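# Set the toppled bottle upright on the steel table

## Task

A bottle is lying on its side on the steel table; get it standing upright on that table again, and leave it so it stays upright without the robot touching it.

## Robot and tools

Robot: two arms, left_arm and right_arm, each ending in a sixteen-motor four-digit hand (index, middle, ring, thumb). right_arm has a right hand; left_arm has its mirror, a left hand. A camera stand sits behind the arms. Loose objects may get a brief nudge now and then.

Scene frame: origin at table-top height, halfway between the two nominal arm bases; +z up, +x outward over the table, +y toward left_arm (image left/right does not follow these names). Real bases: left_arm at (-0.043, +0.268, 0) m, quat_wxyz (+1.000, 0, 0, -0.028); right_arm at (-0.030, -0.319, 0) m, quat_wxyz (+1.000, 0, 0, -0.007). Arm poses, targets, velocities and wrist-camera poses are reported in that arm's own base frame; cam_high and the table use the scene frame.

Hand point axes (right hand): +z runs along straight fingers toward the tips, +y points out of the palm face, +x crosses the palm away from the thumb (on the left hand +x points toward the thumb). Straight fingertips end about 0.139 m beyond knuckles at z = -0.017 m. A rigid mast near the wrist on the palm side (x +0.05 to +0.10, z -0.16 to -0.11, y up to +0.06; x sign flips on the left hand) can strike things.

execute_actions(actions, cameras): actions is a list of actions run one after another; each action lasts 0.5 s and is a table of 1 to 15 rows, one row per 1/30 s step; a short table repeats its final row to fill 15 steps. Every row is one flat list of 48 numbers, each in [-1, 1], covering both arms even if one stays still, in this order: left_arm dx, dy, dz, rx, ry, rz; left hand 16 motor goals; left current_limit, speed; right_arm dx, dy, dz, rx, ry, rz; right hand 16 motor goals; right current_limit, speed.

Arm numbers are offsets, not poses: each row is measured from that arm's Hand target at the moment the action begins (not from the previous row), expressed along the arm's own base axes, and the arm rotates about the Hand target's position. Scale: 1.0 = 0.6 m for dx, dy, dz and 180 degrees for the rotation vector rx, ry, rz. Sending the same offset again moves further. Translations longer than 1.0 total get scaled down along their direction. Commanded orientation is limited to 40 degrees from the measured one per step. The hand often stops short of its target, and an arm carrying weight sags below it; an all-zero action re-requests the target, and a remaining gap can be sent as an extra offset (command higher if it sags). To stop pushing on something, set the target back past the hand point. Tiny moves may not start.

Hand motor numbers (same order in rows and in hand_goal, hand_measured, hand_current_ma, hand_state): index_mcp, index_abd, index_pip, index_dip, middle_mcp, middle_abd, middle_pip, middle_dip, ring_mcp, ring_abd, ring_pip, ring_dip, thumb_cmc, thumb_axl, thumb_mcp, thumb_ipl. Each is an absolute goal angle scaled linearly between the hinge stops; brackets give degrees at +1, at -1, and the straight value. Going toward -1: _mcp curls the finger at the knuckle toward the palm (-18, +128; +0.75); _abd swings it sideways away from the thumb (-60, +60; +0.00); _pip bends the middle joint (-29, +108; +0.58); _dip the last (-21, +117; +0.70); thumb_cmc brings the thumb from beside the palm to in front of it (-20, +120; +0.71); thumb_axl rolls the thumb about its own line (-27, +140; +0.68); thumb_mcp (-69, +109; +0.23) and thumb_ipl (-77, +108; +0.17) bend the thumb. A zero is a real goal, not 'no change': to keep a hand as is, resend its hand_goal, hand_current_limit and hand_speed. current_limit maps -1..+1 to 0..550 mA (floor 11 mA); speed sets goal travel at (speed+1)/2 of 8.5 rad/s. Defaults: current_limit +0.4, speed -0.6; last values persist. A finger only presses while its goal lies past the object surface. A motor at 495 mA or more for 5 s shuts off for 10 s (overload) and drops its grip.

cameras: list of names (cam_high, cam_left_wrist, cam_right_wrist, or ["all"]); images come back only when actions is empty or cameras asks. Results give per arm end_effector_position (m) and end_effector_quat_wxyz in base frame, Hand target, joint data (torques include arm weight; numbers 3 and 4 wrap at ±28 N m), some step positions, and hand lists; hand_state words: moving, goal, blocked, overload. Arm velocities may show 'within noise'. MOTOR HOT warns at 85 °C; at 100 °C that arm drops and stays off 30-60 s.

zoom_image(camera, region): enlarges [x0, y0, x1, y1] pixels (at most 504 by 504) of the newest image from cam_high, cam_left_wrist or cam_right_wrist. Images are 896x504.

read_manual(section): returns licence texts only. finished_scene(scene=1): ends irreversibly; the bottle must stand by itself on the table.

Avoid: knocking anything off the table (fails), dropping or releasing a moving object, slamming into the table or fixed parts, hard pushes, arm-to-arm contact or one hand gripping the other, long stretched or stalled poses that heat motors. The scene keeps running while the operator thinks; the robot holds its last command.

Each tool is called after "Request:" by a JSON object that holds its "name" and its "arguments".

## Session

Request:
{"name": "execute_actions", "arguments": {"actions": []}}

Scene clock: 0.00 s.
left_arm: end_effector_position=(+0.1557, +0.2282, +0.2816) hand_goal=(+0.754, +0.000, +0.576, +0.696, +0.754, +0.000, +0.576, +0.696, +0.754, +0.000, +0.576, +0.696, +0.714, +0.678, +0.226, +0.168) hand_measured=(+0.754, +0.000, +0.576, +0.696, +0.754, +0.000, +0.576, +0.696, +0.754, +0.000, +0.576, +0.696, +0.714, +0.678, +0.226, +0.168) hand_current_ma=(+0, +0, +0, +0, +0, +0, +0, +0, +0, +0, +0, +0, +0, +0, +0, +0) hand_state=(goal, goal, goal, goal, goal, goal, goal, goal, goal, goal, goal, goal, goal, goal, goal, goal) hand_current_limit=0.40 hand_speed=-0.60 end_effector_quat_wxyz=(+0.392, -0.551, +0.706, -0.209) | right_arm: end_effector_position=(+0.1676, +0.2744, +0.2844) hand_goal=(+0.754, +0.000, +0.576, +0.696, +0.754, +0.000, +0.576, +0.696, +0.754, +0.000, +0.576, +0.696, +0.714, +0.678, +0.226, +0.168) hand_measured=(+0.754, +0.000, +0.576, +0.696, +0.754, +0.000, +0.576, +0.696, +0.754, +0.000, +0.576, +0.696, +0.714, +0.678, +0.226, +0.168) hand_current_ma=(+0, +0, +0, +0, +0, +0, +0, +0, +0, +0, +0, +0, +0, +0, +0, +0) hand_state=(goal, goal, goal, goal, goal, goal, goal, goal, goal, goal, goal, goal, goal, goal, goal, goal) hand_current_limit=0.40 hand_speed=-0.60 end_effector_quat_wxyz=(+0.014, -0.545, +0.838, -0.011)
Joint positions: left_arm=[1.219 0.771 0.967 -1.184 0.76 -1.916] | right_arm=[0.764 1.167 1.243 -1.624 0.027 -1.96]
Joint velocities: within noise
Joint torques (N m): no reading
Heat: left arm: hottest wrist roll 39 °C; right arm: hottest shoulder 37 °C.
Hand target: left_arm +0.1575, +0.2330, +0.2953; +0.404, -0.544, +0.707, -0.201 | right_arm +0.1721, +0.2787, +0.2962; +0.030, -0.545, +0.838, -0.008

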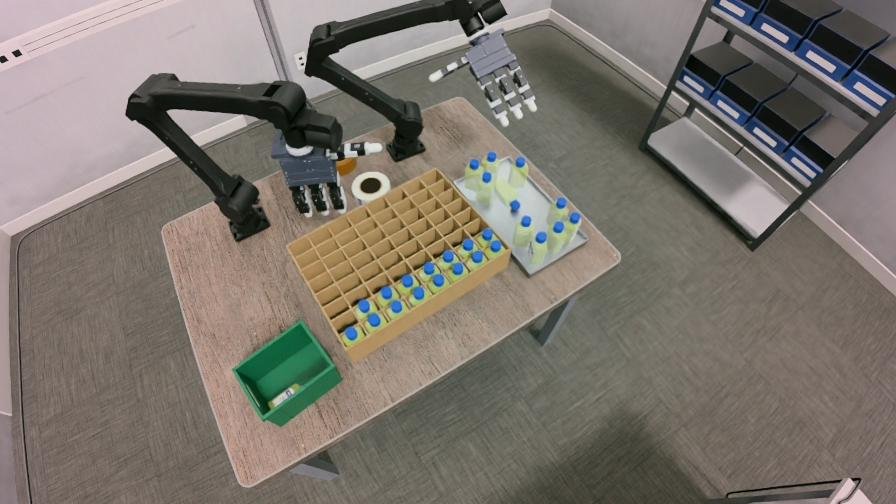

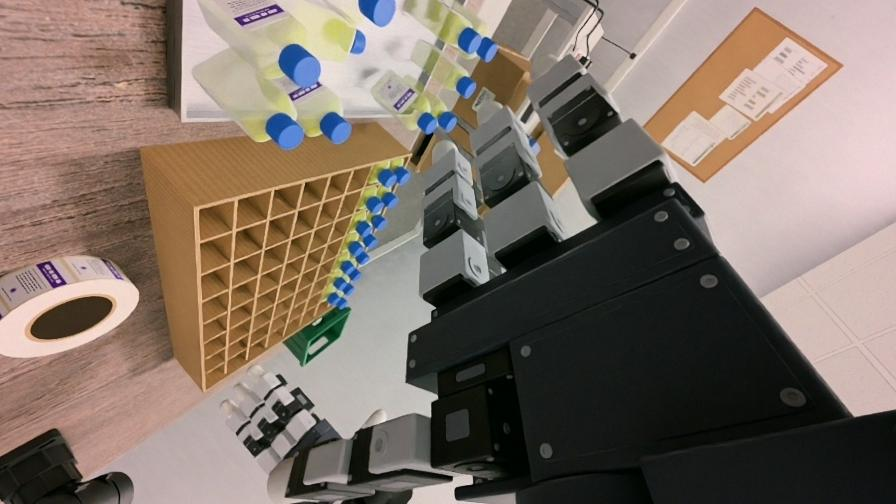

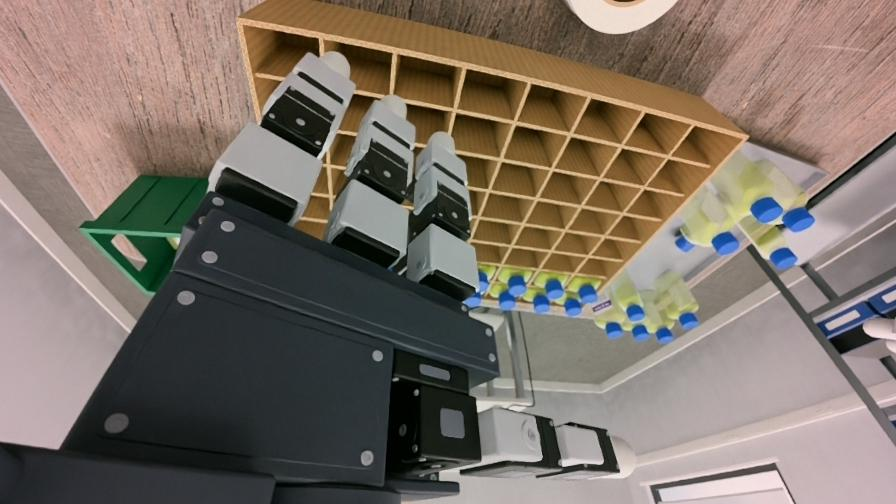

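Request:
{"name": "zoom_image", "arguments": {"camera": "cam_high", "region": [440, 130, 630, 280]}}

Request:
{"name": "zoom_image", "arguments": {"camera": "cam_left_wrist", "region": [160, 0, 520, 200]}}

Request:
{"name": "zoom_image", "arguments": {"camera": "cam_high", "region": [220, 300, 360, 440]}}

Scaled by 2.653 from the camera's 896x504 image, which has a finer 1280x720 frame.

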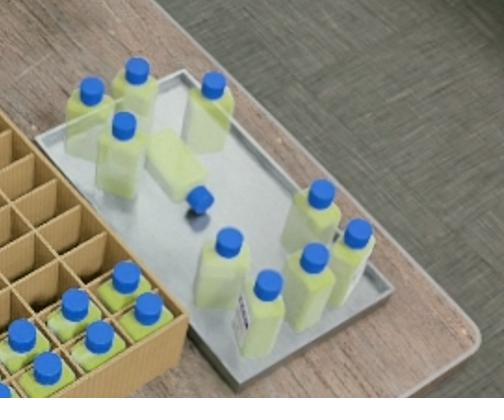

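Scaled by 1.400 from the camera's 896x504 image, which has a finer 1280x720 frame.

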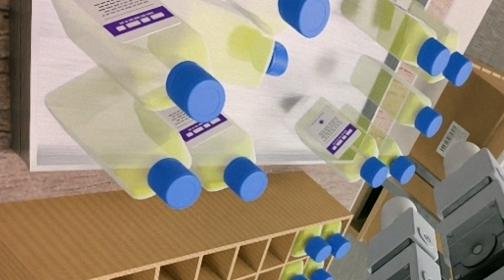

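Scaled by 3.600 from the camera's 896x504 image, which has a finer 1280x720 frame.

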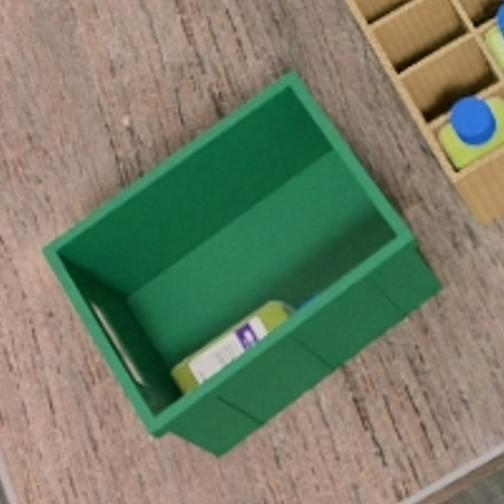

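Request:
{"name": "execute_actions", "arguments": {"actions": [[[0.0527,-0.0228,0.0097,-0.01585,0.0472,0.0127,0.754,0.2,0.576,0.696,0.754,-0.2,0.576,0.696,-0.342,0,-0.299,-0.174,0.714,0.678,0.226,0.168,0.4,-0.6,0,0,0,0,0,0,0.754,0,0.576,0.696,0.754,0,0.576,0.696,0.754,0,0.576,0.696,0.714,0.678,0.226,0.168,0.4,-0.6]],[[0.0527,-0.0228,0.0097,-0.01585,0.0472,0.0127,0.754,0.2,0.576,0.696,0.754,-0.2,0.576,0.696,-0.342,0,-0.299,-0.174,0.714,0.678,0.226,0.168,0.4,-0.6,0,0,0,0,0,0,0.754,0,0.576,0.696,0.754,0,0.576,0.696,0.754,0,0.576,0.696,0.714,0.678,0.226,0.168,0.4,-0.6]],[[0.0527,-0.0228,0.0097,-0.01585,0.0472,0.0127,0.754,0.2,0.576,0.696,0.754,-0.2,0.576,0.696,-0.342,0,-0.299,-0.174,0.714,0.678,0.226,0.168,0.4,-0.6,0,0,0,0,0,0,0.754,0,0.576,0.696,0.754,0,0.576,0.696,0.754,0,0.576,0.696,0.714,0.678,0.226,0.168,0.4,-0.6]]], "cameras": ["all"]}}

Scene clock: 20.57 s.
left_arm: end_effector_position=(+0.2410, +0.1879, +0.2890) hand_goal=(+0.754, +0.200, +0.576, +0.696, +0.754, -0.200, +0.576, +0.696, -0.342, +0.000, -0.298, -0.174, +0.714, +0.678, +0.226, +0.168) hand_measured=(+0.746, +0.198, +0.576, +0.696, +0.746, -0.196, +0.576, +0.696, -0.328, +0.000, -0.290, -0.170, +0.708, +0.678, +0.224, +0.168) hand_current_ma=(-9, -1, +0, +0, -8, +3, +0, +0, +20, +0, +7, +2, -5, +0, -1, +0) hand_state=(goal, goal, goal, goal, goal, goal, goal, goal, goal, goal, goal, goal, goal, goal, goal, goal) hand_current_limit=0.40 hand_speed=-0.60 end_effector_quat_wxyz=(+0.172, -0.521, +0.815, -0.185) | right_arm: end_effector_position=(+0.1676, +0.2744, +0.2844) hand_goal=(+0.754, +0.000, +0.576, +0.696, +0.754, +0.000, +0.576, +0.696, +0.754, +0.000, +0.576, +0.696, +0.714, +0.678, +0.226, +0.168) hand_measured=(+0.754, +0.000, +0.576, +0.696, +0.754, +0.000, +0.576, +0.696, +0.754, +0.000, +0.576, +0.696, +0.714, +0.678, +0.224, +0.168) hand_current_ma=(+0, +0, +0, +0, +0, +0, +0, +0, +0, +0, +0, +0, +0, +0, +0, +0) hand_state=(goal, goal, goal, goal, goal, goal, goal, goal, goal, goal, goal, goal, goal, goal, goal, goal) hand_current_limit=0.40 hand_speed=-0.60 end_effector_quat_wxyz=(+0.014, -0.545, +0.838, -0.011)
Joint positions: left_arm=[0.7 1.086 1.235 -1.405 0.411 -2.074] | right_arm=[0.764 1.167 1.243 -1.624 0.027 -1.96]
Joint torques (N m): left_arm=[-0.44 -4.95 13.59 -0.24 0.35 -0.18] | right_arm=[0.44 -4.66 10.4 0.02 -0.08 0.16]
Heat: left arm: hottest waist 38 °C; right arm: hottest shoulder 37 °C.
Hand target: left_arm +0.2524, +0.1919, +0.3127; +0.208, -0.644, +0.728, -0.104 | right_arm +0.1721, +0.2787, +0.2963; +0.030, -0.545, +0.838, -0.008
Off the commanded pose: left_arm 0.027 m, 20 deg | right_arm 0.013 m, 2 deg.
joint sent to its limit (left arm) — joint 6 (wrist roll), lower limit. The joint targets are off in orientation, not in position.
Step readings (end_effector_position of left_arm | right_arm):
0: (+0.1557, +0.2282, +0.2816) | (+0.1676, +0.2744, +0.2844)
1: (+0.1552, +0.2285, +0.2813) | (+0.1676, +0.2744, +0.2844)
2: (+0.1537, +0.2285, +0.2796) | (+0.1676, +0.2744, +0.2844)
4: (+0.1543, +0.2261, +0.2756) | (+0.1676, +0.2744, +0.2844)
8: (+0.1743, +0.2129, +0.2695) | (+0.1676, +0.2744, +0.2844)
15: (+0.1794, +0.2135, +0.2700) | (+0.1676, +0.2744, +0.2844)
16: (+0.1795, +0.2134, +0.2707) | (+0.1676, +0.2744, +0.2844)
17: (+0.1794, +0.2128, +0.2718) | (+0.1676, +0.2744, +0.2844)
19: (+0.1850, +0.2097, +0.2759) | (+0.1676, +0.2744, +0.2844)
23: (+0.2081, +0.2024, +0.2822) | (+0.1676, +0.2744, +0.2844)
30: (+0.2101, +0.2008, +0.2774) | (+0.1676, +0.2744, +0.2844)
31: (+0.2099, +0.2005, +0.2776) | (+0.1676, +0.2744, +0.2844)
32: (+0.2101, +0.1990, +0.2785) | (+0.1676, +0.2744, +0.2844)
34: (+0.2153, +0.1963, +0.2836) | (+0.1676, +0.2744, +0.2844)
38: (+0.2383, +0.1898, +0.2906) | (+0.1676, +0.2744, +0.2844)
45: (+0.2408, +0.1878, +0.2852) | (+0.1676, +0.2744, +0.2844)
camera_calibration:
cam_left_wrist: T_world_to_cam=[[0.800209, 0.439862, 0.407661, -0.426611], [-0.132197, -0.533657, 0.835305, -0.156772], [0.58497, -0.72231, -0.368889, 0.229595], [0, 0, 0, 1]] pos_world=[0.186347, 0.269826, 0.38956]

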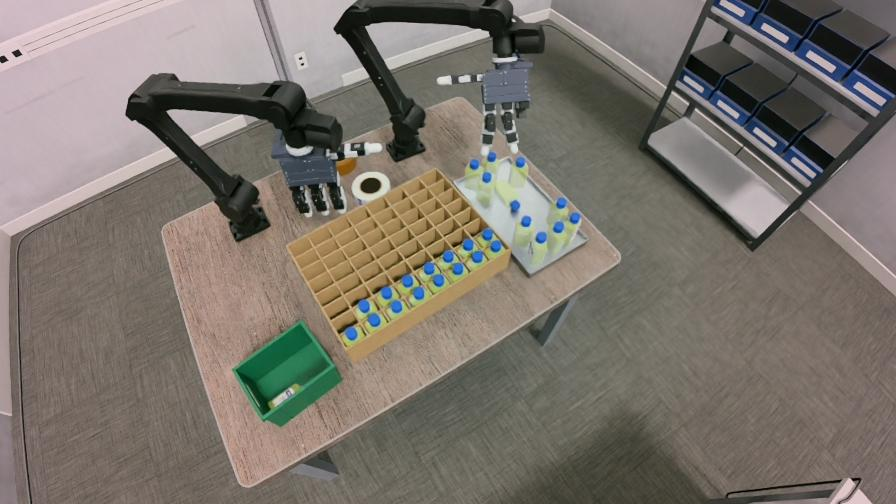

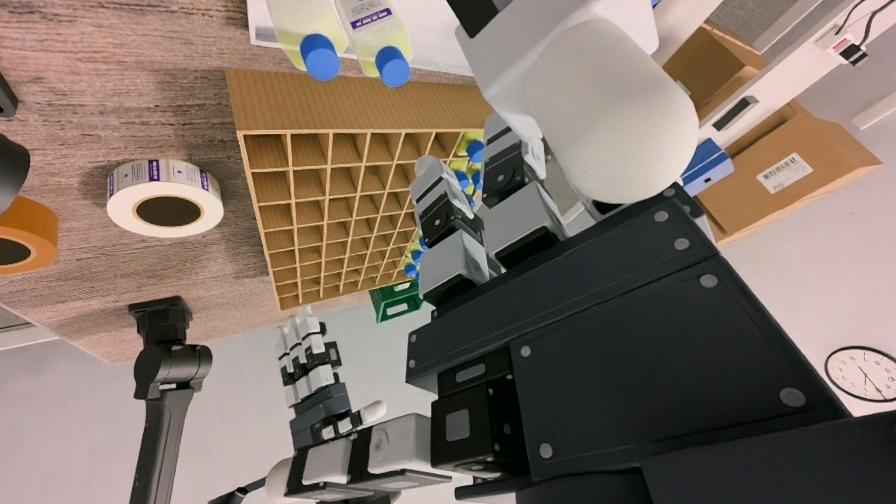

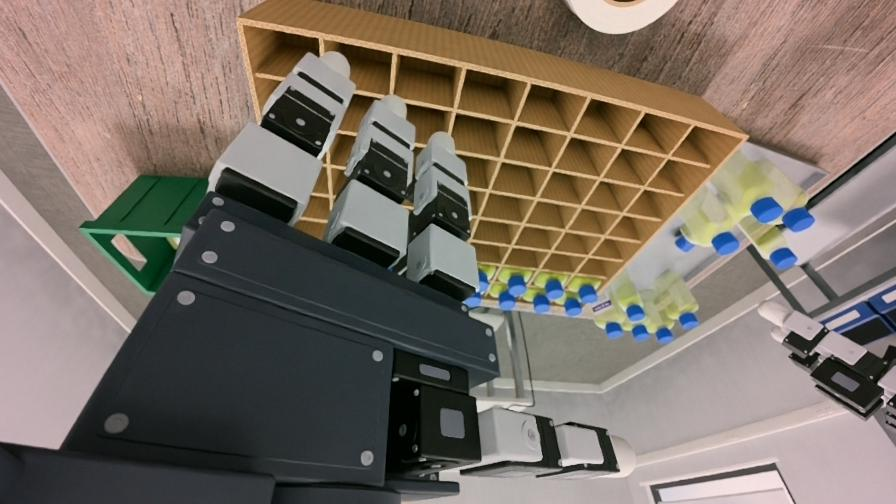

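Request:
{"name": "execute_actions", "arguments": {"actions": [[[0.0459,-0.0076,0.006,0.0054,0.0760,-0.1035,0.754,0.2,0.576,0.696,0.754,-0.2,0.576,0.696,-0.342,0,-0.299,-0.174,0.714,0.678,0.226,0.168,0.4,-0.6,0,0,0,0,0,0,0.754,0,0.576,0.696,0.754,0,0.576,0.696,0.754,0,0.576,0.696,0.714,0.678,0.226,0.168,0.4,-0.6]],[[0.0459,-0.0076,0.006,0.0054,0.0760,-0.1035,0.754,0.2,0.576,0.696,0.754,-0.2,0.576,0.696,-0.342,0,-0.299,-0.174,0.714,0.678,0.226,0.168,0.4,-0.6,0,0,0,0,0,0,0.754,0,0.576,0.696,0.754,0,0.576,0.696,0.754,0,0.576,0.696,0.714,0.678,0.226,0.168,0.4,-0.6]],[[0.0459,-0.0076,0.006,0,0,-0.1071,0.754,0.2,0.576,0.696,0.754,-0.2,0.576,0.696,-0.342,0,-0.299,-0.174,0.714,0.678,0.226,0.168,0.4,-0.6,0,0,0,0,0,0,0.754,0,0.576,0.696,0.754,0,0.576,0.696,0.754,0,0.576,0.696,0.714,0.678,0.226,0.168,0.4,-0.6]],[[0.0459,-0.0076,0.006,0,0,-0.1071,0.754,0.2,0.576,0.696,0.754,-0.2,0.576,0.696,-0.342,0,-0.299,-0.174,0.714,0.678,0.226,0.168,0.4,-0.6,0,0,0,0,0,0,0.754,0,0.576,0.696,0.754,0,0.576,0.696,0.754,0,0.576,0.696,0.714,0.678,0.226,0.168,0.4,-0.6]]]}}

Scene clock: 26.57 s.
left_arm: end_effector_position=(+0.3540, +0.1716, +0.3013) hand_goal=(+0.754, +0.200, +0.576, +0.696, +0.754, -0.200, +0.576, +0.696, -0.342, +0.000, -0.298, -0.174, +0.714, +0.678, +0.226, +0.168) hand_measured=(+0.752, +0.198, +0.576, +0.696, +0.752, -0.196, +0.576, +0.696, -0.328, +0.000, -0.292, -0.172, +0.712, +0.678, +0.224, +0.168) hand_current_ma=(-1, -1, +0, +0, -1, +2, +0, +0, +18, +0, +5, +2, -1, +0, -2, +0) hand_state=(goal, goal, goal, goal, goal, goal, goal, goal, goal, goal, goal, goal, goal, goal, goal, goal) hand_current_limit=0.40 hand_speed=-0.60 end_effector_quat_wxyz=(-0.009, -0.064, +0.998, +0.006) | right_arm: end_effector_position=(+0.1676, +0.2744, +0.2844) hand_goal=(+0.754, +0.000, +0.576, +0.696, +0.754, +0.000, +0.576, +0.696, +0.754, +0.000, +0.576, +0.696, +0.714, +0.678, +0.226, +0.168) hand_measured=(+0.754, +0.000, +0.576, +0.696, +0.754, +0.000, +0.576, +0.696, +0.754, +0.000, +0.576, +0.696, +0.714, +0.678, +0.224, +0.168) hand_current_ma=(+0, +0, +0, +0, +0, +0, +0, +0, +0, +0, +0, +0, +0, +0, +0, +0) hand_state=(goal, goal, goal, goal, goal, goal, goal, goal, goal, goal, goal, goal, goal, goal, goal, goal) hand_current_limit=0.40 hand_speed=-0.60 end_effector_quat_wxyz=(+0.014, -0.545, +0.838, -0.011)
Joint positions: left_arm=[0.223 1.391 1.475 -1.67 -0.015 -1.475] | right_arm=[0.764 1.167 1.243 -1.624 0.027 -1.96]
Joint torques (N m): left_arm=[0.32 -10.4 12.51 -0.64 -0.07 0.19] | right_arm=[0.38 -4.84 10.4 0.03 -0.08 0.16]
Heat: left arm: hottest waist 38 °C; right arm: hottest elbow 38 °C.
Hand target: left_arm +0.3625, +0.1737, +0.3272; +0.000, -0.056, +0.998, +0.000 | right_arm +0.1721, +0.2787, +0.2963; +0.030, -0.545, +0.838, -0.008
Off the commanded pose: left_arm 0.027 m, 1 deg | right_arm 0.013 m, 2 deg.
joint sent to its limit (left arm) — joint 4 (wrist pitch), lower limit. The joint targets are off in orientation, not in position.
Step readings (end_effector_position of left_arm | right_arm):
0: (+0.2409, +0.1878, +0.2890) | (+0.1676, +0.2744, +0.2844)
1: (+0.2403, +0.1887, +0.2891) | (+0.1676, +0.2744, +0.2844)
2: (+0.2382, +0.1905, +0.2902) | (+0.1676, +0.2744, +0.2844)
4: (+0.2392, +0.1946, +0.2955) | (+0.1676, +0.2744, +0.2844)
8: (+0.2665, +0.1858, +0.2995) | (+0.1676, +0.2744, +0.2844)
15: (+0.2695, +0.1829, +0.2898) | (+0.1676, +0.2744, +0.2844)
16: (+0.2684, +0.1835, +0.2905) | (+0.1676, +0.2744, +0.2844)
17: (+0.2662, +0.1851, +0.2937) | (+0.1676, +0.2744, +0.2844)
19: (+0.2670, +0.1886, +0.3032) | (+0.1676, +0.2744, +0.2844)
23: (+0.2917, +0.1807, +0.3082) | (+0.1676, +0.2744, +0.2844)
30: (+0.2986, +0.1770, +0.2980) | (+0.1676, +0.2744, +0.2844)
31: (+0.2983, +0.1773, +0.2982) | (+0.1676, +0.2744, +0.2844)
32: (+0.2996, +0.1781, +0.2989) | (+0.1676, +0.2744, +0.2844)
34: (+0.3034, +0.1797, +0.3000) | (+0.1676, +0.2744, +0.2844)
38: (+0.3155, +0.1737, +0.2999) | (+0.1676, +0.2744, +0.2844)
45: (+0.3233, +0.1729, +0.2996) | (+0.1676, +0.2744, +0.2844)
46: (+0.3239, +0.1734, +0.2996) | (+0.1676, +0.2744, +0.2844)
47: (+0.3258, +0.1739, +0.2997) | (+0.1676, +0.2744, +0.2844)
49: (+0.3306, +0.1754, +0.3001) | (+0.1676, +0.2744, +0.2844)
53: (+0.3431, +0.1714, +0.3002) | (+0.1676, +0.2744, +0.2844)
60: (+0.3513, +0.1707, +0.3012) | (+0.1676, +0.2744, +0.2844)

Request:
{"name": "execute_actions", "arguments": {"actions": [[[0.0457,-0.0098,0.0067,0,0,-0.1127,0.754,0.2,0.576,0.696,0.754,-0.2,0.576,0.696,-0.342,0,-0.299,-0.174,0.714,0.678,0.226,0.168,0.4,-0.6,0,0,0,0,0,0,0.754,0,0.576,0.696,0.754,0,0.576,0.696,0.754,0,0.576,0.696,0.714,0.678,0.226,0.168,0.4,-0.6]],[[0.0457,-0.0098,0.0067,0,0,-0.1127,0.754,0.2,0.576,0.696,0.754,-0.2,0.576,0.696,-0.342,0,-0.299,-0.174,0.714,0.678,0.226,0.168,0.4,-0.6,0,0,0,0,0,0,0.754,0,0.576,0.696,0.754,0,0.576,0.696,0.754,0,0.576,0.696,0.714,0.678,0.226,0.168,0.4,-0.6]],[[0.0457,-0.0098,0.0067,0,0,-0.1127,0.754,0.2,0.576,0.696,0.754,-0.2,0.576,0.696,-0.342,0,-0.299,-0.174,0.714,0.678,0.226,0.168,0.4,-0.6,0,0,0,0,0,0,0.754,0,0.576,0.696,0.754,0,0.576,0.696,0.754,0,0.576,0.696,0.714,0.678,0.226,0.168,0.4,-0.6]],[[0.0457,-0.0098,0.0067,0,0,-0.1127,0.754,0.2,0.576,0.696,0.754,-0.2,0.576,0.696,-0.342,0,-0.299,-0.174,0.714,0.678,0.226,0.168,0.4,-0.6,0,0,0,0,0,0,0.754,0,0.576,0.696,0.754,0,0.576,0.696,0.754,0,0.576,0.696,0.714,0.678,0.226,0.168,0.4,-0.6]],[[0.0457,-0.0098,0.0067,0,0,-0.1127,0.754,0.2,0.576,0.696,0.754,-0.2,0.576,0.696,-0.342,0,-0.299,-0.174,0.714,0.678,0.226,0.168,0.4,-0.6,0,0,0,0,0,0,0.754,0,0.576,0.696,0.754,0,0.576,0.696,0.754,0,0.576,0.696,0.714,0.678,0.226,0.168,0.4,-0.6]]], "cameras": ["cam_high","cam_left_wrist"]}}

Scene clock: 31.33 s.
left_arm: end_effector_position=(+0.4876, +0.1368, +0.3237) hand_goal=(+0.754, +0.200, +0.576, +0.696, +0.754, -0.200, +0.576, +0.696, -0.342, +0.000, -0.298, -0.174, +0.714, +0.678, +0.226, +0.168) hand_measured=(+0.752, +0.198, +0.576, +0.696, +0.752, -0.196, +0.576, +0.696, -0.328, +0.000, -0.292, -0.172, +0.714, +0.678, +0.224, +0.168) hand_current_ma=(-1, -1, +0, +0, -1, +2, +0, +0, +18, +0, +5, +2, +0, +0, -2, +0) hand_state=(goal, goal, goal, goal, goal, goal, goal, goal, goal, goal, goal, goal, goal, goal, goal, goal) hand_current_limit=0.40 hand_speed=-0.60 end_effector_quat_wxyz=(+0.008, +0.734, +0.679, +0.017) | right_arm: end_effector_position=(+0.1676, +0.2744, +0.2844) hand_goal=(+0.754, +0.000, +0.576, +0.696, +0.754, +0.000, +0.576, +0.696, +0.754, +0.000, +0.576, +0.696, +0.714, +0.678, +0.226, +0.168) hand_measured=(+0.754, +0.000, +0.576, +0.696, +0.754, +0.000, +0.576, +0.696, +0.754, +0.000, +0.576, +0.696, +0.714, +0.678, +0.224, +0.168) hand_current_ma=(+0, +0, +0, +0, +0, +0, +0, +0, +0, +0, +0, +0, +0, +0, +0, +0) hand_state=(goal, goal, goal, goal, goal, goal, goal, goal, goal, goal, goal, goal, goal, goal, goal, goal) hand_current_limit=0.40 hand_speed=-0.60 end_effector_quat_wxyz=(+0.014, -0.545, +0.838, -0.011)
Joint positions: left_arm=[0.293 1.419 1.557 -1.673 -0.001 0.372] | right_arm=[0.764 1.167 1.243 -1.624 0.027 -1.96]
Joint torques (N m): left_arm=[1.2 -9.05 13.26 -0.29 0.08 0.2] | right_arm=[0.44 -4.72 10.4 0.02 -0.08 0.16]
Heat: left arm: hottest waist 38 °C; right arm: hottest elbow 38 °C.
Hand target: left_arm +0.4996, +0.1444, +0.3473; +0.000, +0.737, +0.676, +0.000 | right_arm +0.1721, +0.2787, +0.2963; +0.030, -0.545, +0.838, -0.008
Off the commanded pose: left_arm 0.028 m, 2 deg | right_arm 0.013 m, 2 deg.
joint sent to its limit (left arm) — joint 4 (wrist pitch), lower limit. The joint targets are off in orientation, not in position.
Step readings (end_effector_position of left_arm | right_arm):
0: (+0.3540, +0.1716, +0.3013) | (+0.1676, +0.2744, +0.2844)
1: (+0.3543, +0.1717, +0.3013) | (+0.1676, +0.2744, +0.2844)
2: (+0.3560, +0.1720, +0.3016) | (+0.1676, +0.2744, +0.2844)
4: (+0.3611, +0.1724, +0.3028) | (+0.1676, +0.2744, +0.2844)
8: (+0.3716, +0.1689, +0.3060) | (+0.1676, +0.2744, +0.2844)
15: (+0.3795, +0.1674, +0.3089) | (+0.1676, +0.2744, +0.2844)
16: (+0.3804, +0.1674, +0.3089) | (+0.1676, +0.2744, +0.2844)
17: (+0.3828, +0.1677, +0.3089) | (+0.1676, +0.2744, +0.2844)
19: (+0.3890, +0.1670, +0.3094) | (+0.1676, +0.2744, +0.2844)
23: (+0.3997, +0.1651, +0.3112) | (+0.1676, +0.2744, +0.2844)
30: (+0.4088, +0.1617, +0.3129) | (+0.1676, +0.2744, +0.2844)
31: (+0.4098, +0.1613, +0.3129) | (+0.1676, +0.2744, +0.2844)
32: (+0.4122, +0.1607, +0.3130) | (+0.1676, +0.2744, +0.2844)
34: (+0.4179, +0.1592, +0.3133) | (+0.1676, +0.2744, +0.2844)
38: (+0.4286, +0.1543, +0.3134) | (+0.1676, +0.2744, +0.2844)
45: (+0.4365, +0.1513, +0.3129) | (+0.1676, +0.2744, +0.2844)
46: (+0.4371, +0.1512, +0.3128) | (+0.1676, +0.2744, +0.2844)
47: (+0.4389, +0.1507, +0.3129) | (+0.1676, +0.2744, +0.2844)
49: (+0.4429, +0.1495, +0.3131) | (+0.1676, +0.2744, +0.2844)
53: (+0.4501, +0.1477, +0.3152) | (+0.1676, +0.2744, +0.2844)
60: (+0.4572, +0.1460, +0.3211) | (+0.1676, +0.2744, +0.2844)
61: (+0.4580, +0.1455, +0.3215) | (+0.1676, +0.2744, +0.2844)
62: (+0.4598, +0.1448, +0.3221) | (+0.1676, +0.2744, +0.2844)
64: (+0.4655, +0.1431, +0.3241) | (+0.1676, +0.2744, +0.2844)
68: (+0.4786, +0.1430, +0.3263) | (+0.1676, +0.2744, +0.2844)
75: (+0.4854, +0.1406, +0.3215) | (+0.1676, +0.2744, +0.2844)
camera_calibration:
cam_left_wrist: T_world_to_cam=[[-0.711407, -0.702777, -0.00224911, 0.410467], [-0.492793, 0.496558, 0.714553, -0.10641], [-0.501054, 0.509446, -0.699578, 0.529305], [0, 0, 0, 1]] pos_world=[0.504781, 0.0716527, 0.447249]
Images, in order (width x height): cam_high 896x504, cam_left_wrist 896x504.

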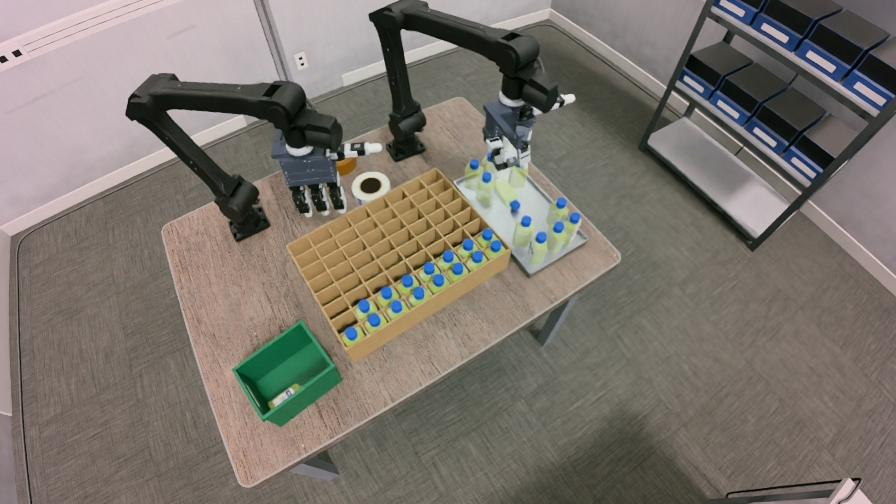

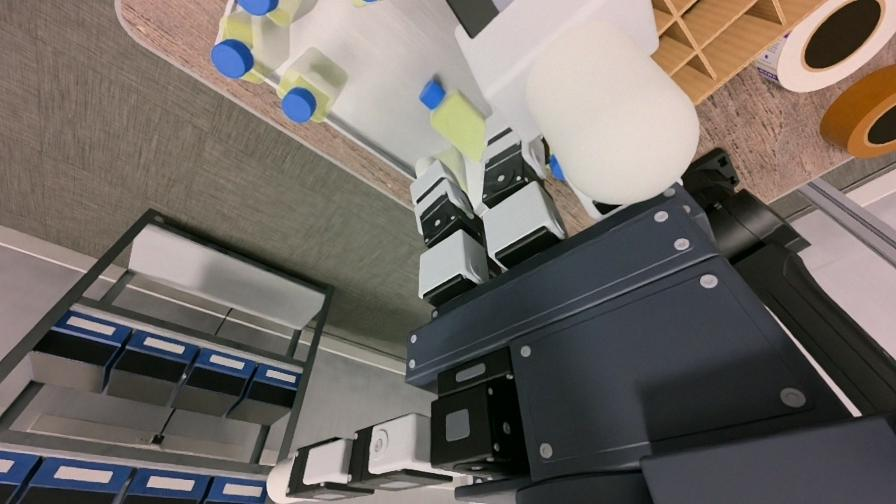

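Request:
{"name": "zoom_image", "arguments": {"camera": "cam_left_wrist", "region": [340, 40, 620, 240]}}

Request:
{"name": "zoom_image", "arguments": {"camera": "cam_high", "region": [440, 100, 600, 280]}}

Scaled by 1.800 from the camera's 896x504 image, which has a finer 1280x720 frame.

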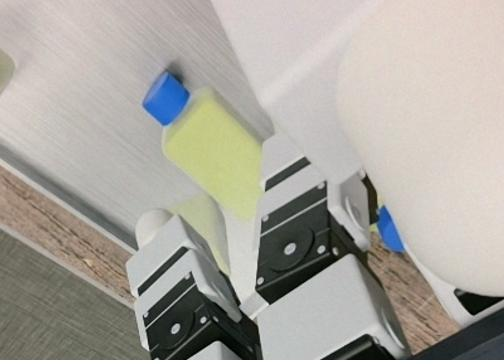

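Scaled by 2.800 from the camera's 896x504 image, which has a finer 1280x720 frame.

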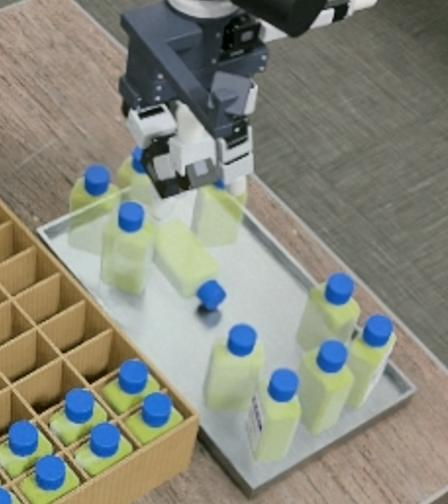

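Request:
{"name": "execute_actions", "arguments": {"actions": [[[0.003,0.036,-0.04,0,0,0.0083,0.754,0.2,0.576,0.696,0.754,-0.2,0.576,0.696,-0.411,0,-0.971,0.551,0.714,0.678,0.226,0.168,0.4,-0.6,0,0,0,0,0,0,0.754,0,0.576,0.696,0.754,0,0.576,0.696,0.754,0,0.576,0.696,0.714,0.678,0.226,0.168,0.4,-0.6]],[[0.003,0.036,-0.04,0,0,0.0083,0.754,0.2,0.576,0.696,0.754,-0.2,0.576,0.696,-0.411,0,-0.971,0.551,0.714,0.678,0.226,0.168,0.4,-0.6,0,0,0,0,0,0,0.754,0,0.576,0.696,0.754,0,0.576,0.696,0.754,0,0.576,0.696,0.714,0.678,0.226,0.168,0.4,-0.6]]], "cameras": ["cam_high","cam_left_wrist"]}}

Request:
{"name": "zoom_image", "arguments": {"camera": "cam_left_wrist", "region": [300, 0, 640, 240]}}

Scene clock: 39.83 s.
left_arm: end_effector_position=(+0.4904, +0.1798, +0.2826) hand_goal=(+0.754, +0.200, +0.576, +0.696, +0.754, -0.200, +0.576, +0.696, -0.410, +0.000, -0.970, +0.552, +0.714, +0.678, +0.226, +0.168) hand_measured=(+0.752, +0.198, +0.576, +0.696, +0.752, -0.196, +0.576, +0.696, -0.392, +0.000, -0.966, +0.548, +0.714, +0.678, +0.224, +0.168) hand_current_ma=(-1, -1, +0, +0, -1, +2, +0, +0, +25, +0, +2, -2, +0, +0, -2, +0) hand_state=(goal, goal, goal, goal, goal, goal, goal, goal, goal, goal, goal, goal, goal, goal, goal, goal) hand_current_limit=0.40 hand_speed=-0.60 end_effector_quat_wxyz=(-0.008, +0.716, +0.697, -0.021) | right_arm: end_effector_position=(+0.1676, +0.2744, +0.2844) hand_goal=(+0.754, +0.000, +0.576, +0.696, +0.754, +0.000, +0.576, +0.696, +0.754, +0.000, +0.576, +0.696, +0.714, +0.678, +0.226, +0.168) hand_measured=(+0.754, +0.000, +0.576, +0.696, +0.754, +0.000, +0.576, +0.696, +0.754, +0.000, +0.576, +0.696, +0.714, +0.678, +0.224, +0.168) hand_current_ma=(+0, +0, +0, +0, +0, +0, +0, +0, +0, +0, +0, +0, +0, +0, +0, +0) hand_state=(goal, goal, goal, goal, goal, goal, goal, goal, goal, goal, goal, goal, goal, goal, goal, goal) hand_current_limit=0.40 hand_speed=-0.60 end_effector_quat_wxyz=(+0.014, -0.545, +0.838, -0.011)
Joint positions: left_arm=[0.376 1.506 1.561 -1.671 0.001 0.403] | right_arm=[0.764 1.167 1.243 -1.624 0.027 -1.96]
Joint torques (N m): left_arm=[0.85 -10.29 11.81 0.2 -0.01 0.14] | right_arm=[0.44 -4.66 10.37 0.03 -0.08 0.16]
Heat: left arm: hottest waist 37 °C; right arm: hottest elbow 39 °C.
Hand target: left_arm +0.5032, +0.1875, +0.2992; +0.000, +0.719, +0.695, +0.000 | right_arm +0.1721, +0.2787, +0.2963; +0.030, -0.545, +0.838, -0.008
Off the commanded pose: left_arm 0.022 m, 3 deg | right_arm 0.013 m, 2 deg.
Step readings (end_effector_position of left_arm | right_arm):
0: (+0.4876, +0.1368, +0.3237) | (+0.1676, +0.2744, +0.2844)
1: (+0.4877, +0.1367, +0.3235) | (+0.1676, +0.2744, +0.2844)
2: (+0.4874, +0.1387, +0.3228) | (+0.1676, +0.2744, +0.2844)
4: (+0.4881, +0.1417, +0.3207) | (+0.1676, +0.2744, +0.2844)
8: (+0.4894, +0.1542, +0.3093) | (+0.1676, +0.2744, +0.2844)
15: (+0.4910, +0.1607, +0.2992) | (+0.1676, +0.2744, +0.2844)
16: (+0.4910, +0.1606, +0.2992) | (+0.1676, +0.2744, +0.2844)
17: (+0.4907, +0.1614, +0.2992) | (+0.1676, +0.2744, +0.2844)
19: (+0.4902, +0.1641, +0.2981) | (+0.1676, +0.2744, +0.2844)
23: (+0.4895, +0.1734, +0.2909) | (+0.1676, +0.2744, +0.2844)
30: (+0.4904, +0.1799, +0.2826) | (+0.1676, +0.2744, +0.2844)
camera_calibration:
cam_left_wrist: T_world_to_cam=[[-0.671646, -0.737444, 0.0711899, 0.408626], [-0.462717, 0.492584, 0.737058, -0.117546], [-0.578606, 0.462101, -0.67207, 0.518827], [0, 0, 0, 1]] pos_world=[0.520257, 0.11949, 0.406236]
Images, in order (width x height): cam_high 896x504, cam_left_wrist 896x504.

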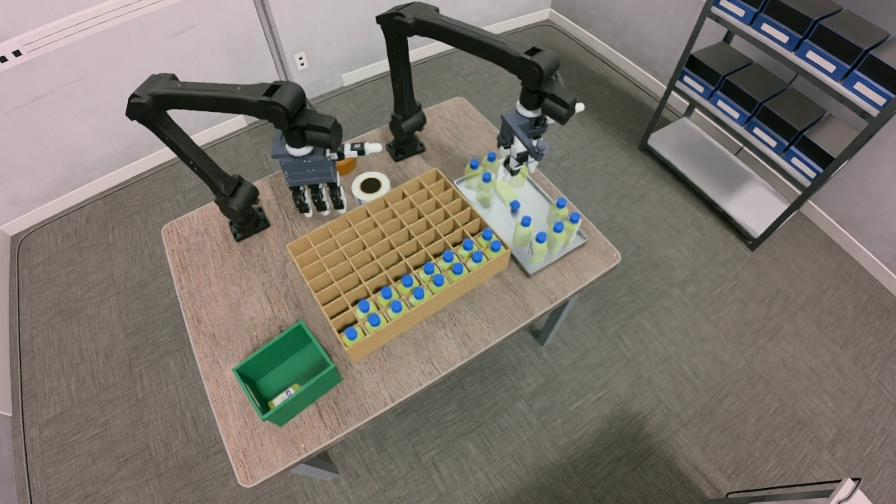

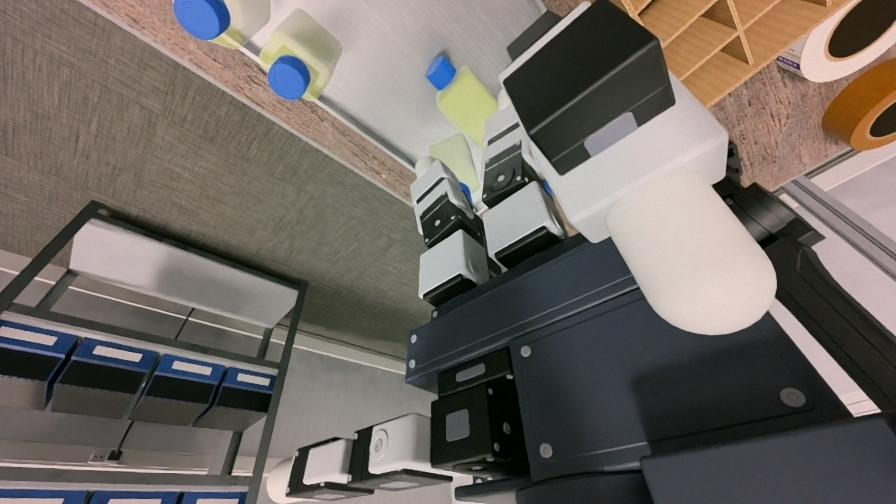

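Scaled by 1.482 from the camera's 896x504 image, which has a finer 1280x720 frame.

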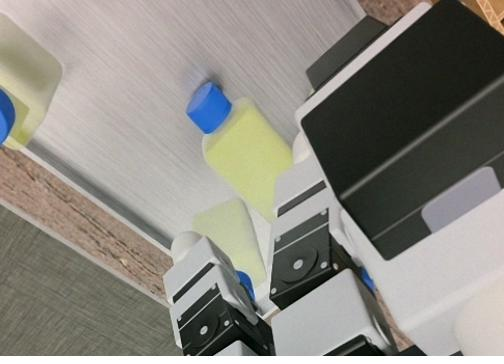

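Request:
{"name": "execute_actions", "arguments": {"actions": [[[0.0062,0.0058,-0.0475,0,0,0.0055,0.754,0.2,0.576,0.696,0.754,-0.2,0.576,0.696,-0.411,0,-0.971,0.551,0.714,0.678,0.226,0.168,0.4,-0.6,0,0,0,0,0,0,0.754,0,0.576,0.696,0.754,0,0.576,0.696,0.754,0,0.576,0.696,0.714,0.678,0.226,0.168,0.4,-0.6]],[[0.0062,0.0058,-0.0475,0,0,0.0055,0.754,0.2,0.576,0.696,0.754,-0.2,0.576,0.696,-0.411,0,-0.971,0.551,0.714,0.678,0.226,0.168,0.4,-0.6,0,0,0,0,0,0,0.754,0,0.576,0.696,0.754,0,0.576,0.696,0.754,0,0.576,0.696,0.714,0.678,0.226,0.168,0.4,-0.6]],[[0,0,-0.0475,0,0,0,0.754,0.2,0.576,0.696,0.754,-0.2,0.576,0.696,-0.411,0,-0.971,0.551,0.714,0.678,0.226,0.168,0.4,-0.6,0,0,0,0,0,0,0.754,0,0.576,0.696,0.754,0,0.576,0.696,0.754,0,0.576,0.696,0.714,0.678,0.226,0.168,0.4,-0.6]],[[0,0,-0.0475,0,0,0,0.754,0.2,0.576,0.696,0.754,-0.2,0.576,0.696,-0.411,0,-0.971,0.551,0.714,0.678,0.226,0.168,0.4,-0.6,0,0,0,0,0,0,0.754,0,0.576,0.696,0.754,0,0.576,0.696,0.754,0,0.576,0.696,0.714,0.678,0.226,0.168,0.4,-0.6]]], "cameras": ["cam_high","cam_left_wrist"]}}

Request:
{"name": "zoom_image", "arguments": {"camera": "cam_left_wrist", "region": [340, 0, 600, 240]}}

Request:
{"name": "zoom_image", "arguments": {"camera": "cam_high", "region": [450, 120, 600, 270]}}

Scene clock: 44.13 s.
left_arm: end_effector_position=(+0.5109, +0.1883, +0.1927) hand_goal=(+0.754, +0.200, +0.576, +0.696, +0.754, -0.200, +0.576, +0.696, -0.410, +0.000, -0.970, +0.552, +0.714, +0.678, +0.226, +0.168) hand_measured=(+0.752, +0.198, +0.576, +0.696, +0.752, -0.196, +0.576, +0.696, -0.394, +0.000, -0.968, +0.548, +0.714, +0.678, +0.224, +0.168) hand_current_ma=(-1, -1, +0, +0, -1, +2, +0, +0, +22, +0, +2, -2, +0, +0, -2, +0) hand_state=(goal, goal, goal, goal, goal, goal, goal, goal, goal, goal, goal, goal, goal, goal, goal, goal) hand_current_limit=0.40 hand_speed=-0.60 end_effector_quat_wxyz=(+0.001, +0.715, +0.699, +0.002) | right_arm: end_effector_position=(+0.1676, +0.2744, +0.2844) hand_goal=(+0.754, +0.000, +0.576, +0.696, +0.754, +0.000, +0.576, +0.696, +0.754, +0.000, +0.576, +0.696, +0.714, +0.678, +0.226, +0.168) hand_measured=(+0.754, +0.000, +0.576, +0.696, +0.754, +0.000, +0.576, +0.696, +0.754, +0.000, +0.576, +0.696, +0.714, +0.678, +0.224, +0.168) hand_current_ma=(+0, +0, +0, +0, +0, +0, +0, +0, +0, +0, +0, +0, +0, +0, +0, +0) hand_state=(goal, goal, goal, goal, goal, goal, goal, goal, goal, goal, goal, goal, goal, goal, goal, goal) hand_current_limit=0.40 hand_speed=-0.60 end_effector_quat_wxyz=(+0.014, -0.545, +0.838, -0.011)
Joint positions: left_arm=[0.376 1.547 1.36 -1.379 0.001 0.399] | right_arm=[0.764 1.167 1.243 -1.624 0.027 -1.96]
Joint torques (N m): left_arm=[1.14 -10.87 8.02 0.34 0.02 -0.15] | right_arm=[0.5 -4.66 10.39 0.01 -0.08 0.15]
Heat: left arm: hottest waist 37 °C; right arm: hottest elbow 40 °C.
Hand target: left_arm +0.5106, +0.1945, +0.1853; +0.000, +0.707, +0.707, +0.000 | right_arm +0.1721, +0.2787, +0.2963; +0.030, -0.545, +0.838, -0.008
Off the commanded pose: left_arm 0.010 m, 1 deg | right_arm 0.013 m, 2 deg.
Step readings (end_effector_position of left_arm | right_arm):
0: (+0.4904, +0.1798, +0.2826) | (+0.1676, +0.2744, +0.2844)
1: (+0.4906, +0.1799, +0.2827) | (+0.1676, +0.2744, +0.2844)
2: (+0.4920, +0.1804, +0.2832) | (+0.1676, +0.2744, +0.2844)
4: (+0.4970, +0.1824, +0.2849) | (+0.1676, +0.2744, +0.2844)
8: (+0.5043, +0.1853, +0.2867) | (+0.1676, +0.2744, +0.2844)
15: (+0.5050, +0.1856, +0.2825) | (+0.1676, +0.2744, +0.2844)
16: (+0.5052, +0.1856, +0.2816) | (+0.1676, +0.2744, +0.2844)
17: (+0.5059, +0.1859, +0.2799) | (+0.1676, +0.2744, +0.2844)
19: (+0.5076, +0.1867, +0.2747) | (+0.1676, +0.2744, +0.2844)
23: (+0.5075, +0.1868, +0.2570) | (+0.1676, +0.2744, +0.2844)
30: (+0.5100, +0.1879, +0.2483) | (+0.1676, +0.2744, +0.2844)
31: (+0.5102, +0.1880, +0.2482) | (+0.1676, +0.2744, +0.2844)
32: (+0.5110, +0.1884, +0.2469) | (+0.1676, +0.2744, +0.2844)
34: (+0.5126, +0.1890, +0.2420) | (+0.1676, +0.2744, +0.2844)
38: (+0.5091, +0.1876, +0.2250) | (+0.1676, +0.2744, +0.2844)
45: (+0.5102, +0.1881, +0.2206) | (+0.1676, +0.2744, +0.2844)
46: (+0.5104, +0.1881, +0.2206) | (+0.1676, +0.2744, +0.2844)
47: (+0.5111, +0.1884, +0.2192) | (+0.1676, +0.2744, +0.2844)
49: (+0.5125, +0.1890, +0.2146) | (+0.1676, +0.2744, +0.2844)
53: (+0.5096, +0.1878, +0.1989) | (+0.1676, +0.2744, +0.2844)
60: (+0.5105, +0.1882, +0.1925) | (+0.1676, +0.2744, +0.2844)
camera_calibration:
cam_left_wrist: T_world_to_cam=[[-0.670516, -0.741427, 0.026366, 0.443821], [-0.498854, 0.476878, 0.723694, -0.0218803], [-0.549139, 0.472095, -0.689618, 0.452732], [0, 0, 0, 1]] pos_world=[0.535287, 0.125763, 0.316345]
Images, in order (width x height): cam_high 896x504, cam_left_wrist 896x504.

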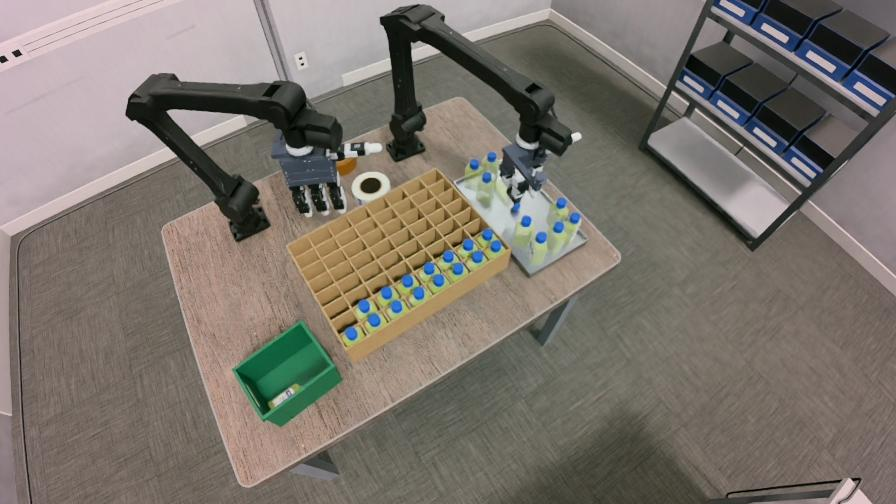

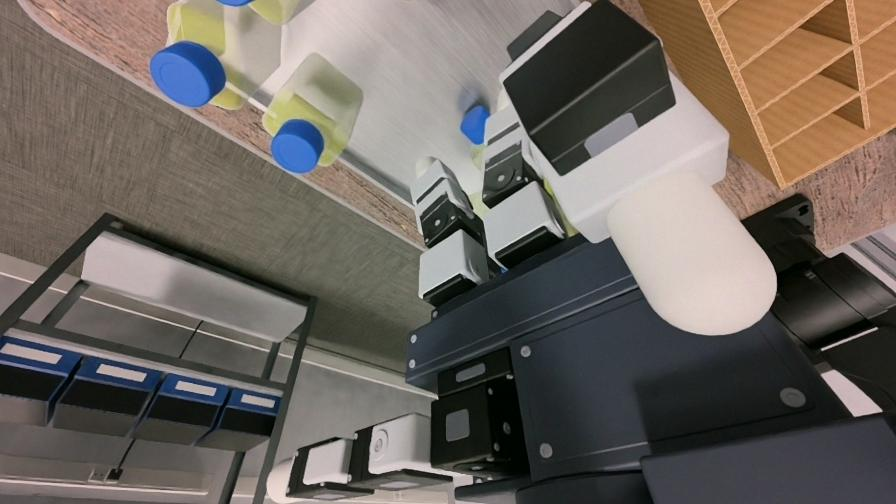

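Scaled by 1.938 from the camera's 896x504 image, which has a finer 1280x720 frame.

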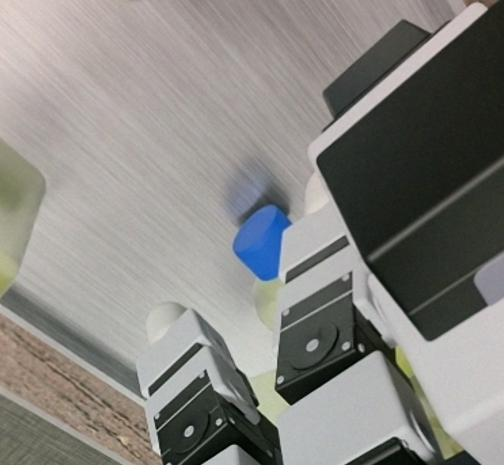

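Scaled by 3.360 from the camera's 896x504 image, which has a finer 1280x720 frame.

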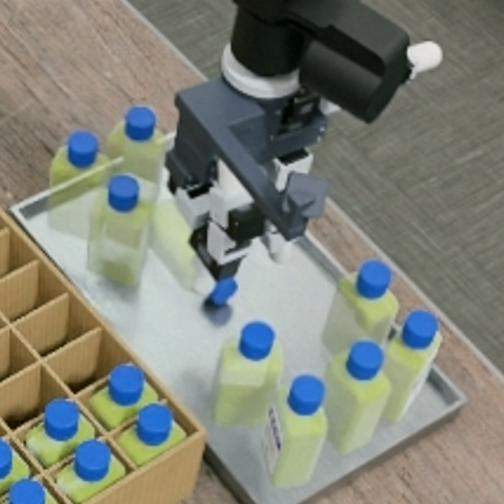

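Request:
{"name": "execute_actions", "arguments": {"actions": [[[-0.029,-0.0035,-0.02,0,0,0,0.754,0.2,0.576,0.696,0.754,-0.2,0.576,0.696,-0.411,0,-0.971,0.551,0.714,0.678,0.226,0.168,0.4,-0.6,0,0,0,0,0,0,0.754,0,0.576,0.696,0.754,0,0.576,0.696,0.754,0,0.576,0.696,0.714,0.678,0.226,0.168,0.4,-0.6]],[[0,0,-0.035,0,0,0,0.754,0.2,0.576,0.696,0.754,-0.2,0.576,0.696,-0.411,0,-0.971,0.551,0.714,0.678,0.226,0.168,0.4,-0.6,0,0,0,0,0,0,0.754,0,0.576,0.696,0.754,0,0.576,0.696,0.754,0,0.576,0.696,0.714,0.678,0.226,0.168,0.4,-0.6]]], "cameras": ["cam_high","cam_left_wrist"]}}

Request:
{"name": "zoom_image", "arguments": {"camera": "cam_left_wrist", "region": [380, 60, 580, 240]}}

Request:
{"name": "zoom_image", "arguments": {"camera": "cam_high", "region": [450, 120, 600, 270]}}

Scene clock: 46.63 s.
left_arm: end_effector_position=(+0.4955, +0.1860, +0.1542) hand_goal=(+0.754, +0.200, +0.576, +0.696, +0.754, -0.200, +0.576, +0.696, -0.410, +0.000, -0.970, +0.552, +0.714, +0.678, +0.226, +0.168) hand_measured=(+0.752, +0.198, +0.576, +0.696, +0.752, -0.196, +0.576, +0.696, -0.394, +0.000, -0.968, +0.548, +0.714, +0.678, +0.224, +0.168) hand_current_ma=(-1, -1, +0, +0, -1, +2, +0, +0, +22, +0, +2, -2, +0, +0, -2, +0) hand_state=(goal, goal, goal, goal, goal, goal, goal, goal, goal, goal, goal, goal, goal, goal, goal, goal) hand_current_limit=0.40 hand_speed=-0.60 end_effector_quat_wxyz=(-0.001, +0.713, +0.702, -0.002) | right_arm: end_effector_position=(+0.1676, +0.2744, +0.2844) hand_goal=(+0.754, +0.000, +0.576, +0.696, +0.754, +0.000, +0.576, +0.696, +0.754, +0.000, +0.576, +0.696, +0.714, +0.678, +0.226, +0.168) hand_measured=(+0.754, +0.000, +0.576, +0.696, +0.754, +0.000, +0.576, +0.696, +0.754, +0.000, +0.576, +0.696, +0.714, +0.678, +0.224, +0.168) hand_current_ma=(+0, +0, +0, +0, +0, +0, +0, +0, +0, +0, +0, +0, +0, +0, +0, +0) hand_state=(goal, goal, goal, goal, goal, goal, goal, goal, goal, goal, goal, goal, goal, goal, goal, goal) hand_current_limit=0.40 hand_speed=-0.60 end_effector_quat_wxyz=(+0.014, -0.545, +0.838, -0.011)
Joint positions: left_arm=[0.383 1.538 1.248 -1.287 0.001 0.399] | right_arm=[0.764 1.167 1.243 -1.624 0.027 -1.96]
Joint torques (N m): left_arm=[1.38 -11.46 7.66 0.27 0.01 -0.04] | right_arm=[0.38 -4.66 10.4 0.01 -0.07 0.16]
Heat: left arm: hottest waist 37 °C; right arm: hottest elbow 40 °C.
Hand target: left_arm +0.4933, +0.1924, +0.1523; +0.000, +0.707, +0.707, +0.000 | right_arm +0.1721, +0.2787, +0.2963; +0.030, -0.545, +0.838, -0.008
Off the commanded pose: left_arm 0.007 m, 1 deg | right_arm 0.013 m, 2 deg.
Step readings (end_effector_position of left_arm | right_arm):
0: (+0.5109, +0.1883, +0.1927) | (+0.1676, +0.2744, +0.2844)
1: (+0.5108, +0.1883, +0.1925) | (+0.1676, +0.2744, +0.2844)
2: (+0.5107, +0.1883, +0.1909) | (+0.1676, +0.2744, +0.2844)
4: (+0.5082, +0.1884, +0.1859) | (+0.1676, +0.2744, +0.2844)
8: (+0.4973, +0.1860, +0.1694) | (+0.1676, +0.2744, +0.2844)
15: (+0.4953, +0.1859, +0.1658) | (+0.1676, +0.2744, +0.2844)
16: (+0.4954, +0.1859, +0.1661) | (+0.1676, +0.2744, +0.2844)
17: (+0.4961, +0.1862, +0.1658) | (+0.1676, +0.2744, +0.2844)
19: (+0.4974, +0.1867, +0.1640) | (+0.1676, +0.2744, +0.2844)
23: (+0.4954, +0.1859, +0.1562) | (+0.1676, +0.2744, +0.2844)
30: (+0.4954, +0.1859, +0.1542) | (+0.1676, +0.2744, +0.2844)
camera_calibration:
cam_left_wrist: T_world_to_cam=[[-0.665468, -0.745594, 0.035227, 0.429752], [-0.495224, 0.476331, 0.726541, -0.00277694], [-0.558485, 0.466045, -0.68622, 0.424157], [0, 0, 0, 1]] pos_world=[0.521496, 0.124067, 0.277943]
Images, in order (width x height): cam_high 896x504, cam_left_wrist 896x504.

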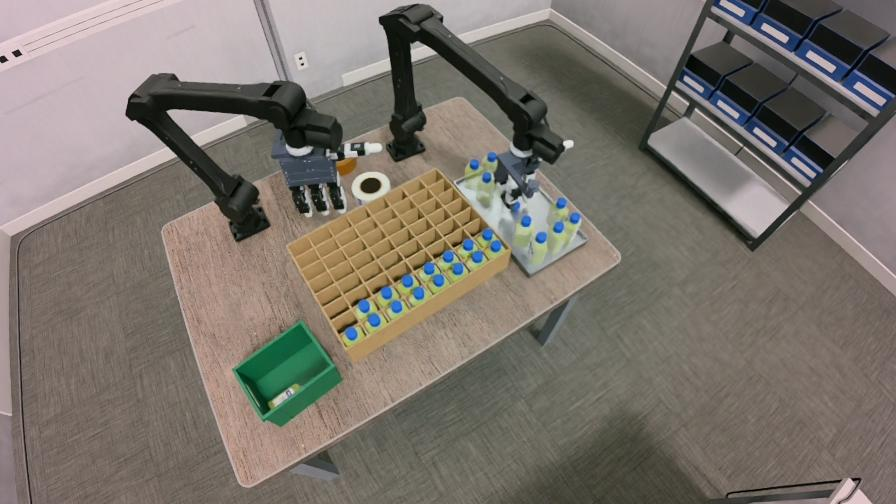

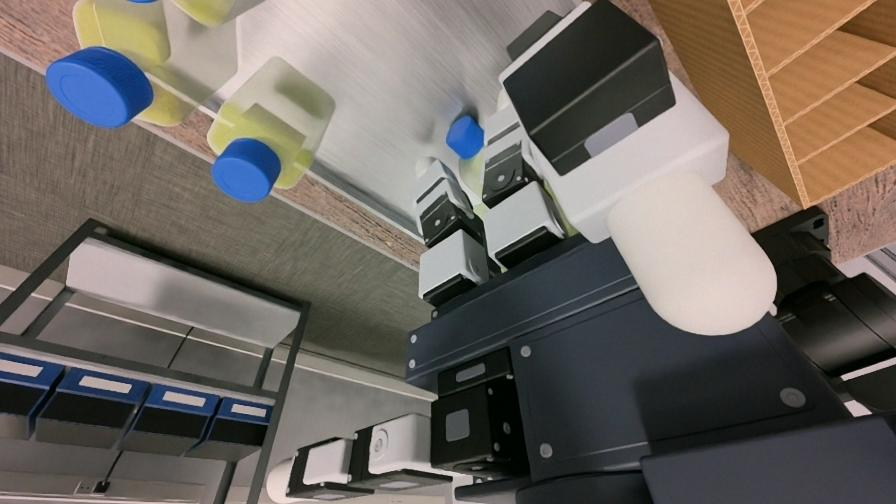

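Scaled by 2.520 from the camera's 896x504 image, which has a finer 1280x720 frame.

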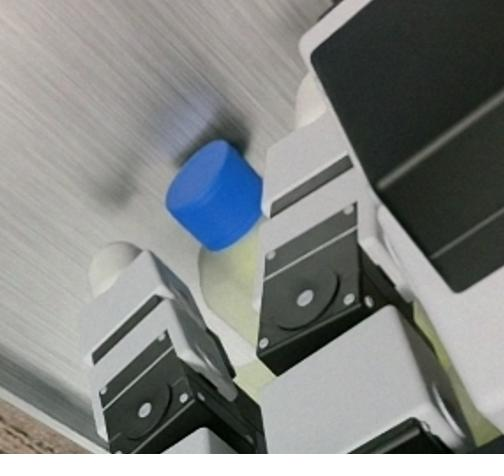

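Scaled by 3.360 from the camera's 896x504 image, which has a finer 1280x720 frame.

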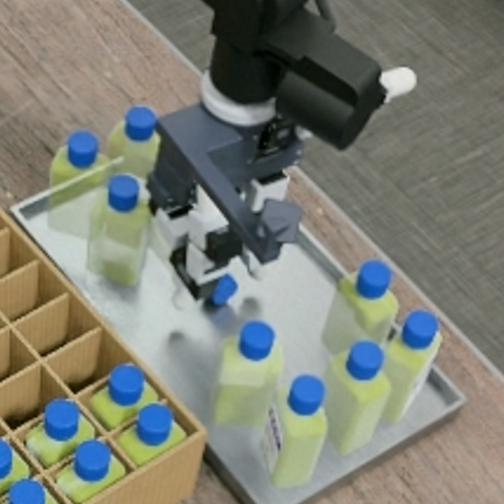

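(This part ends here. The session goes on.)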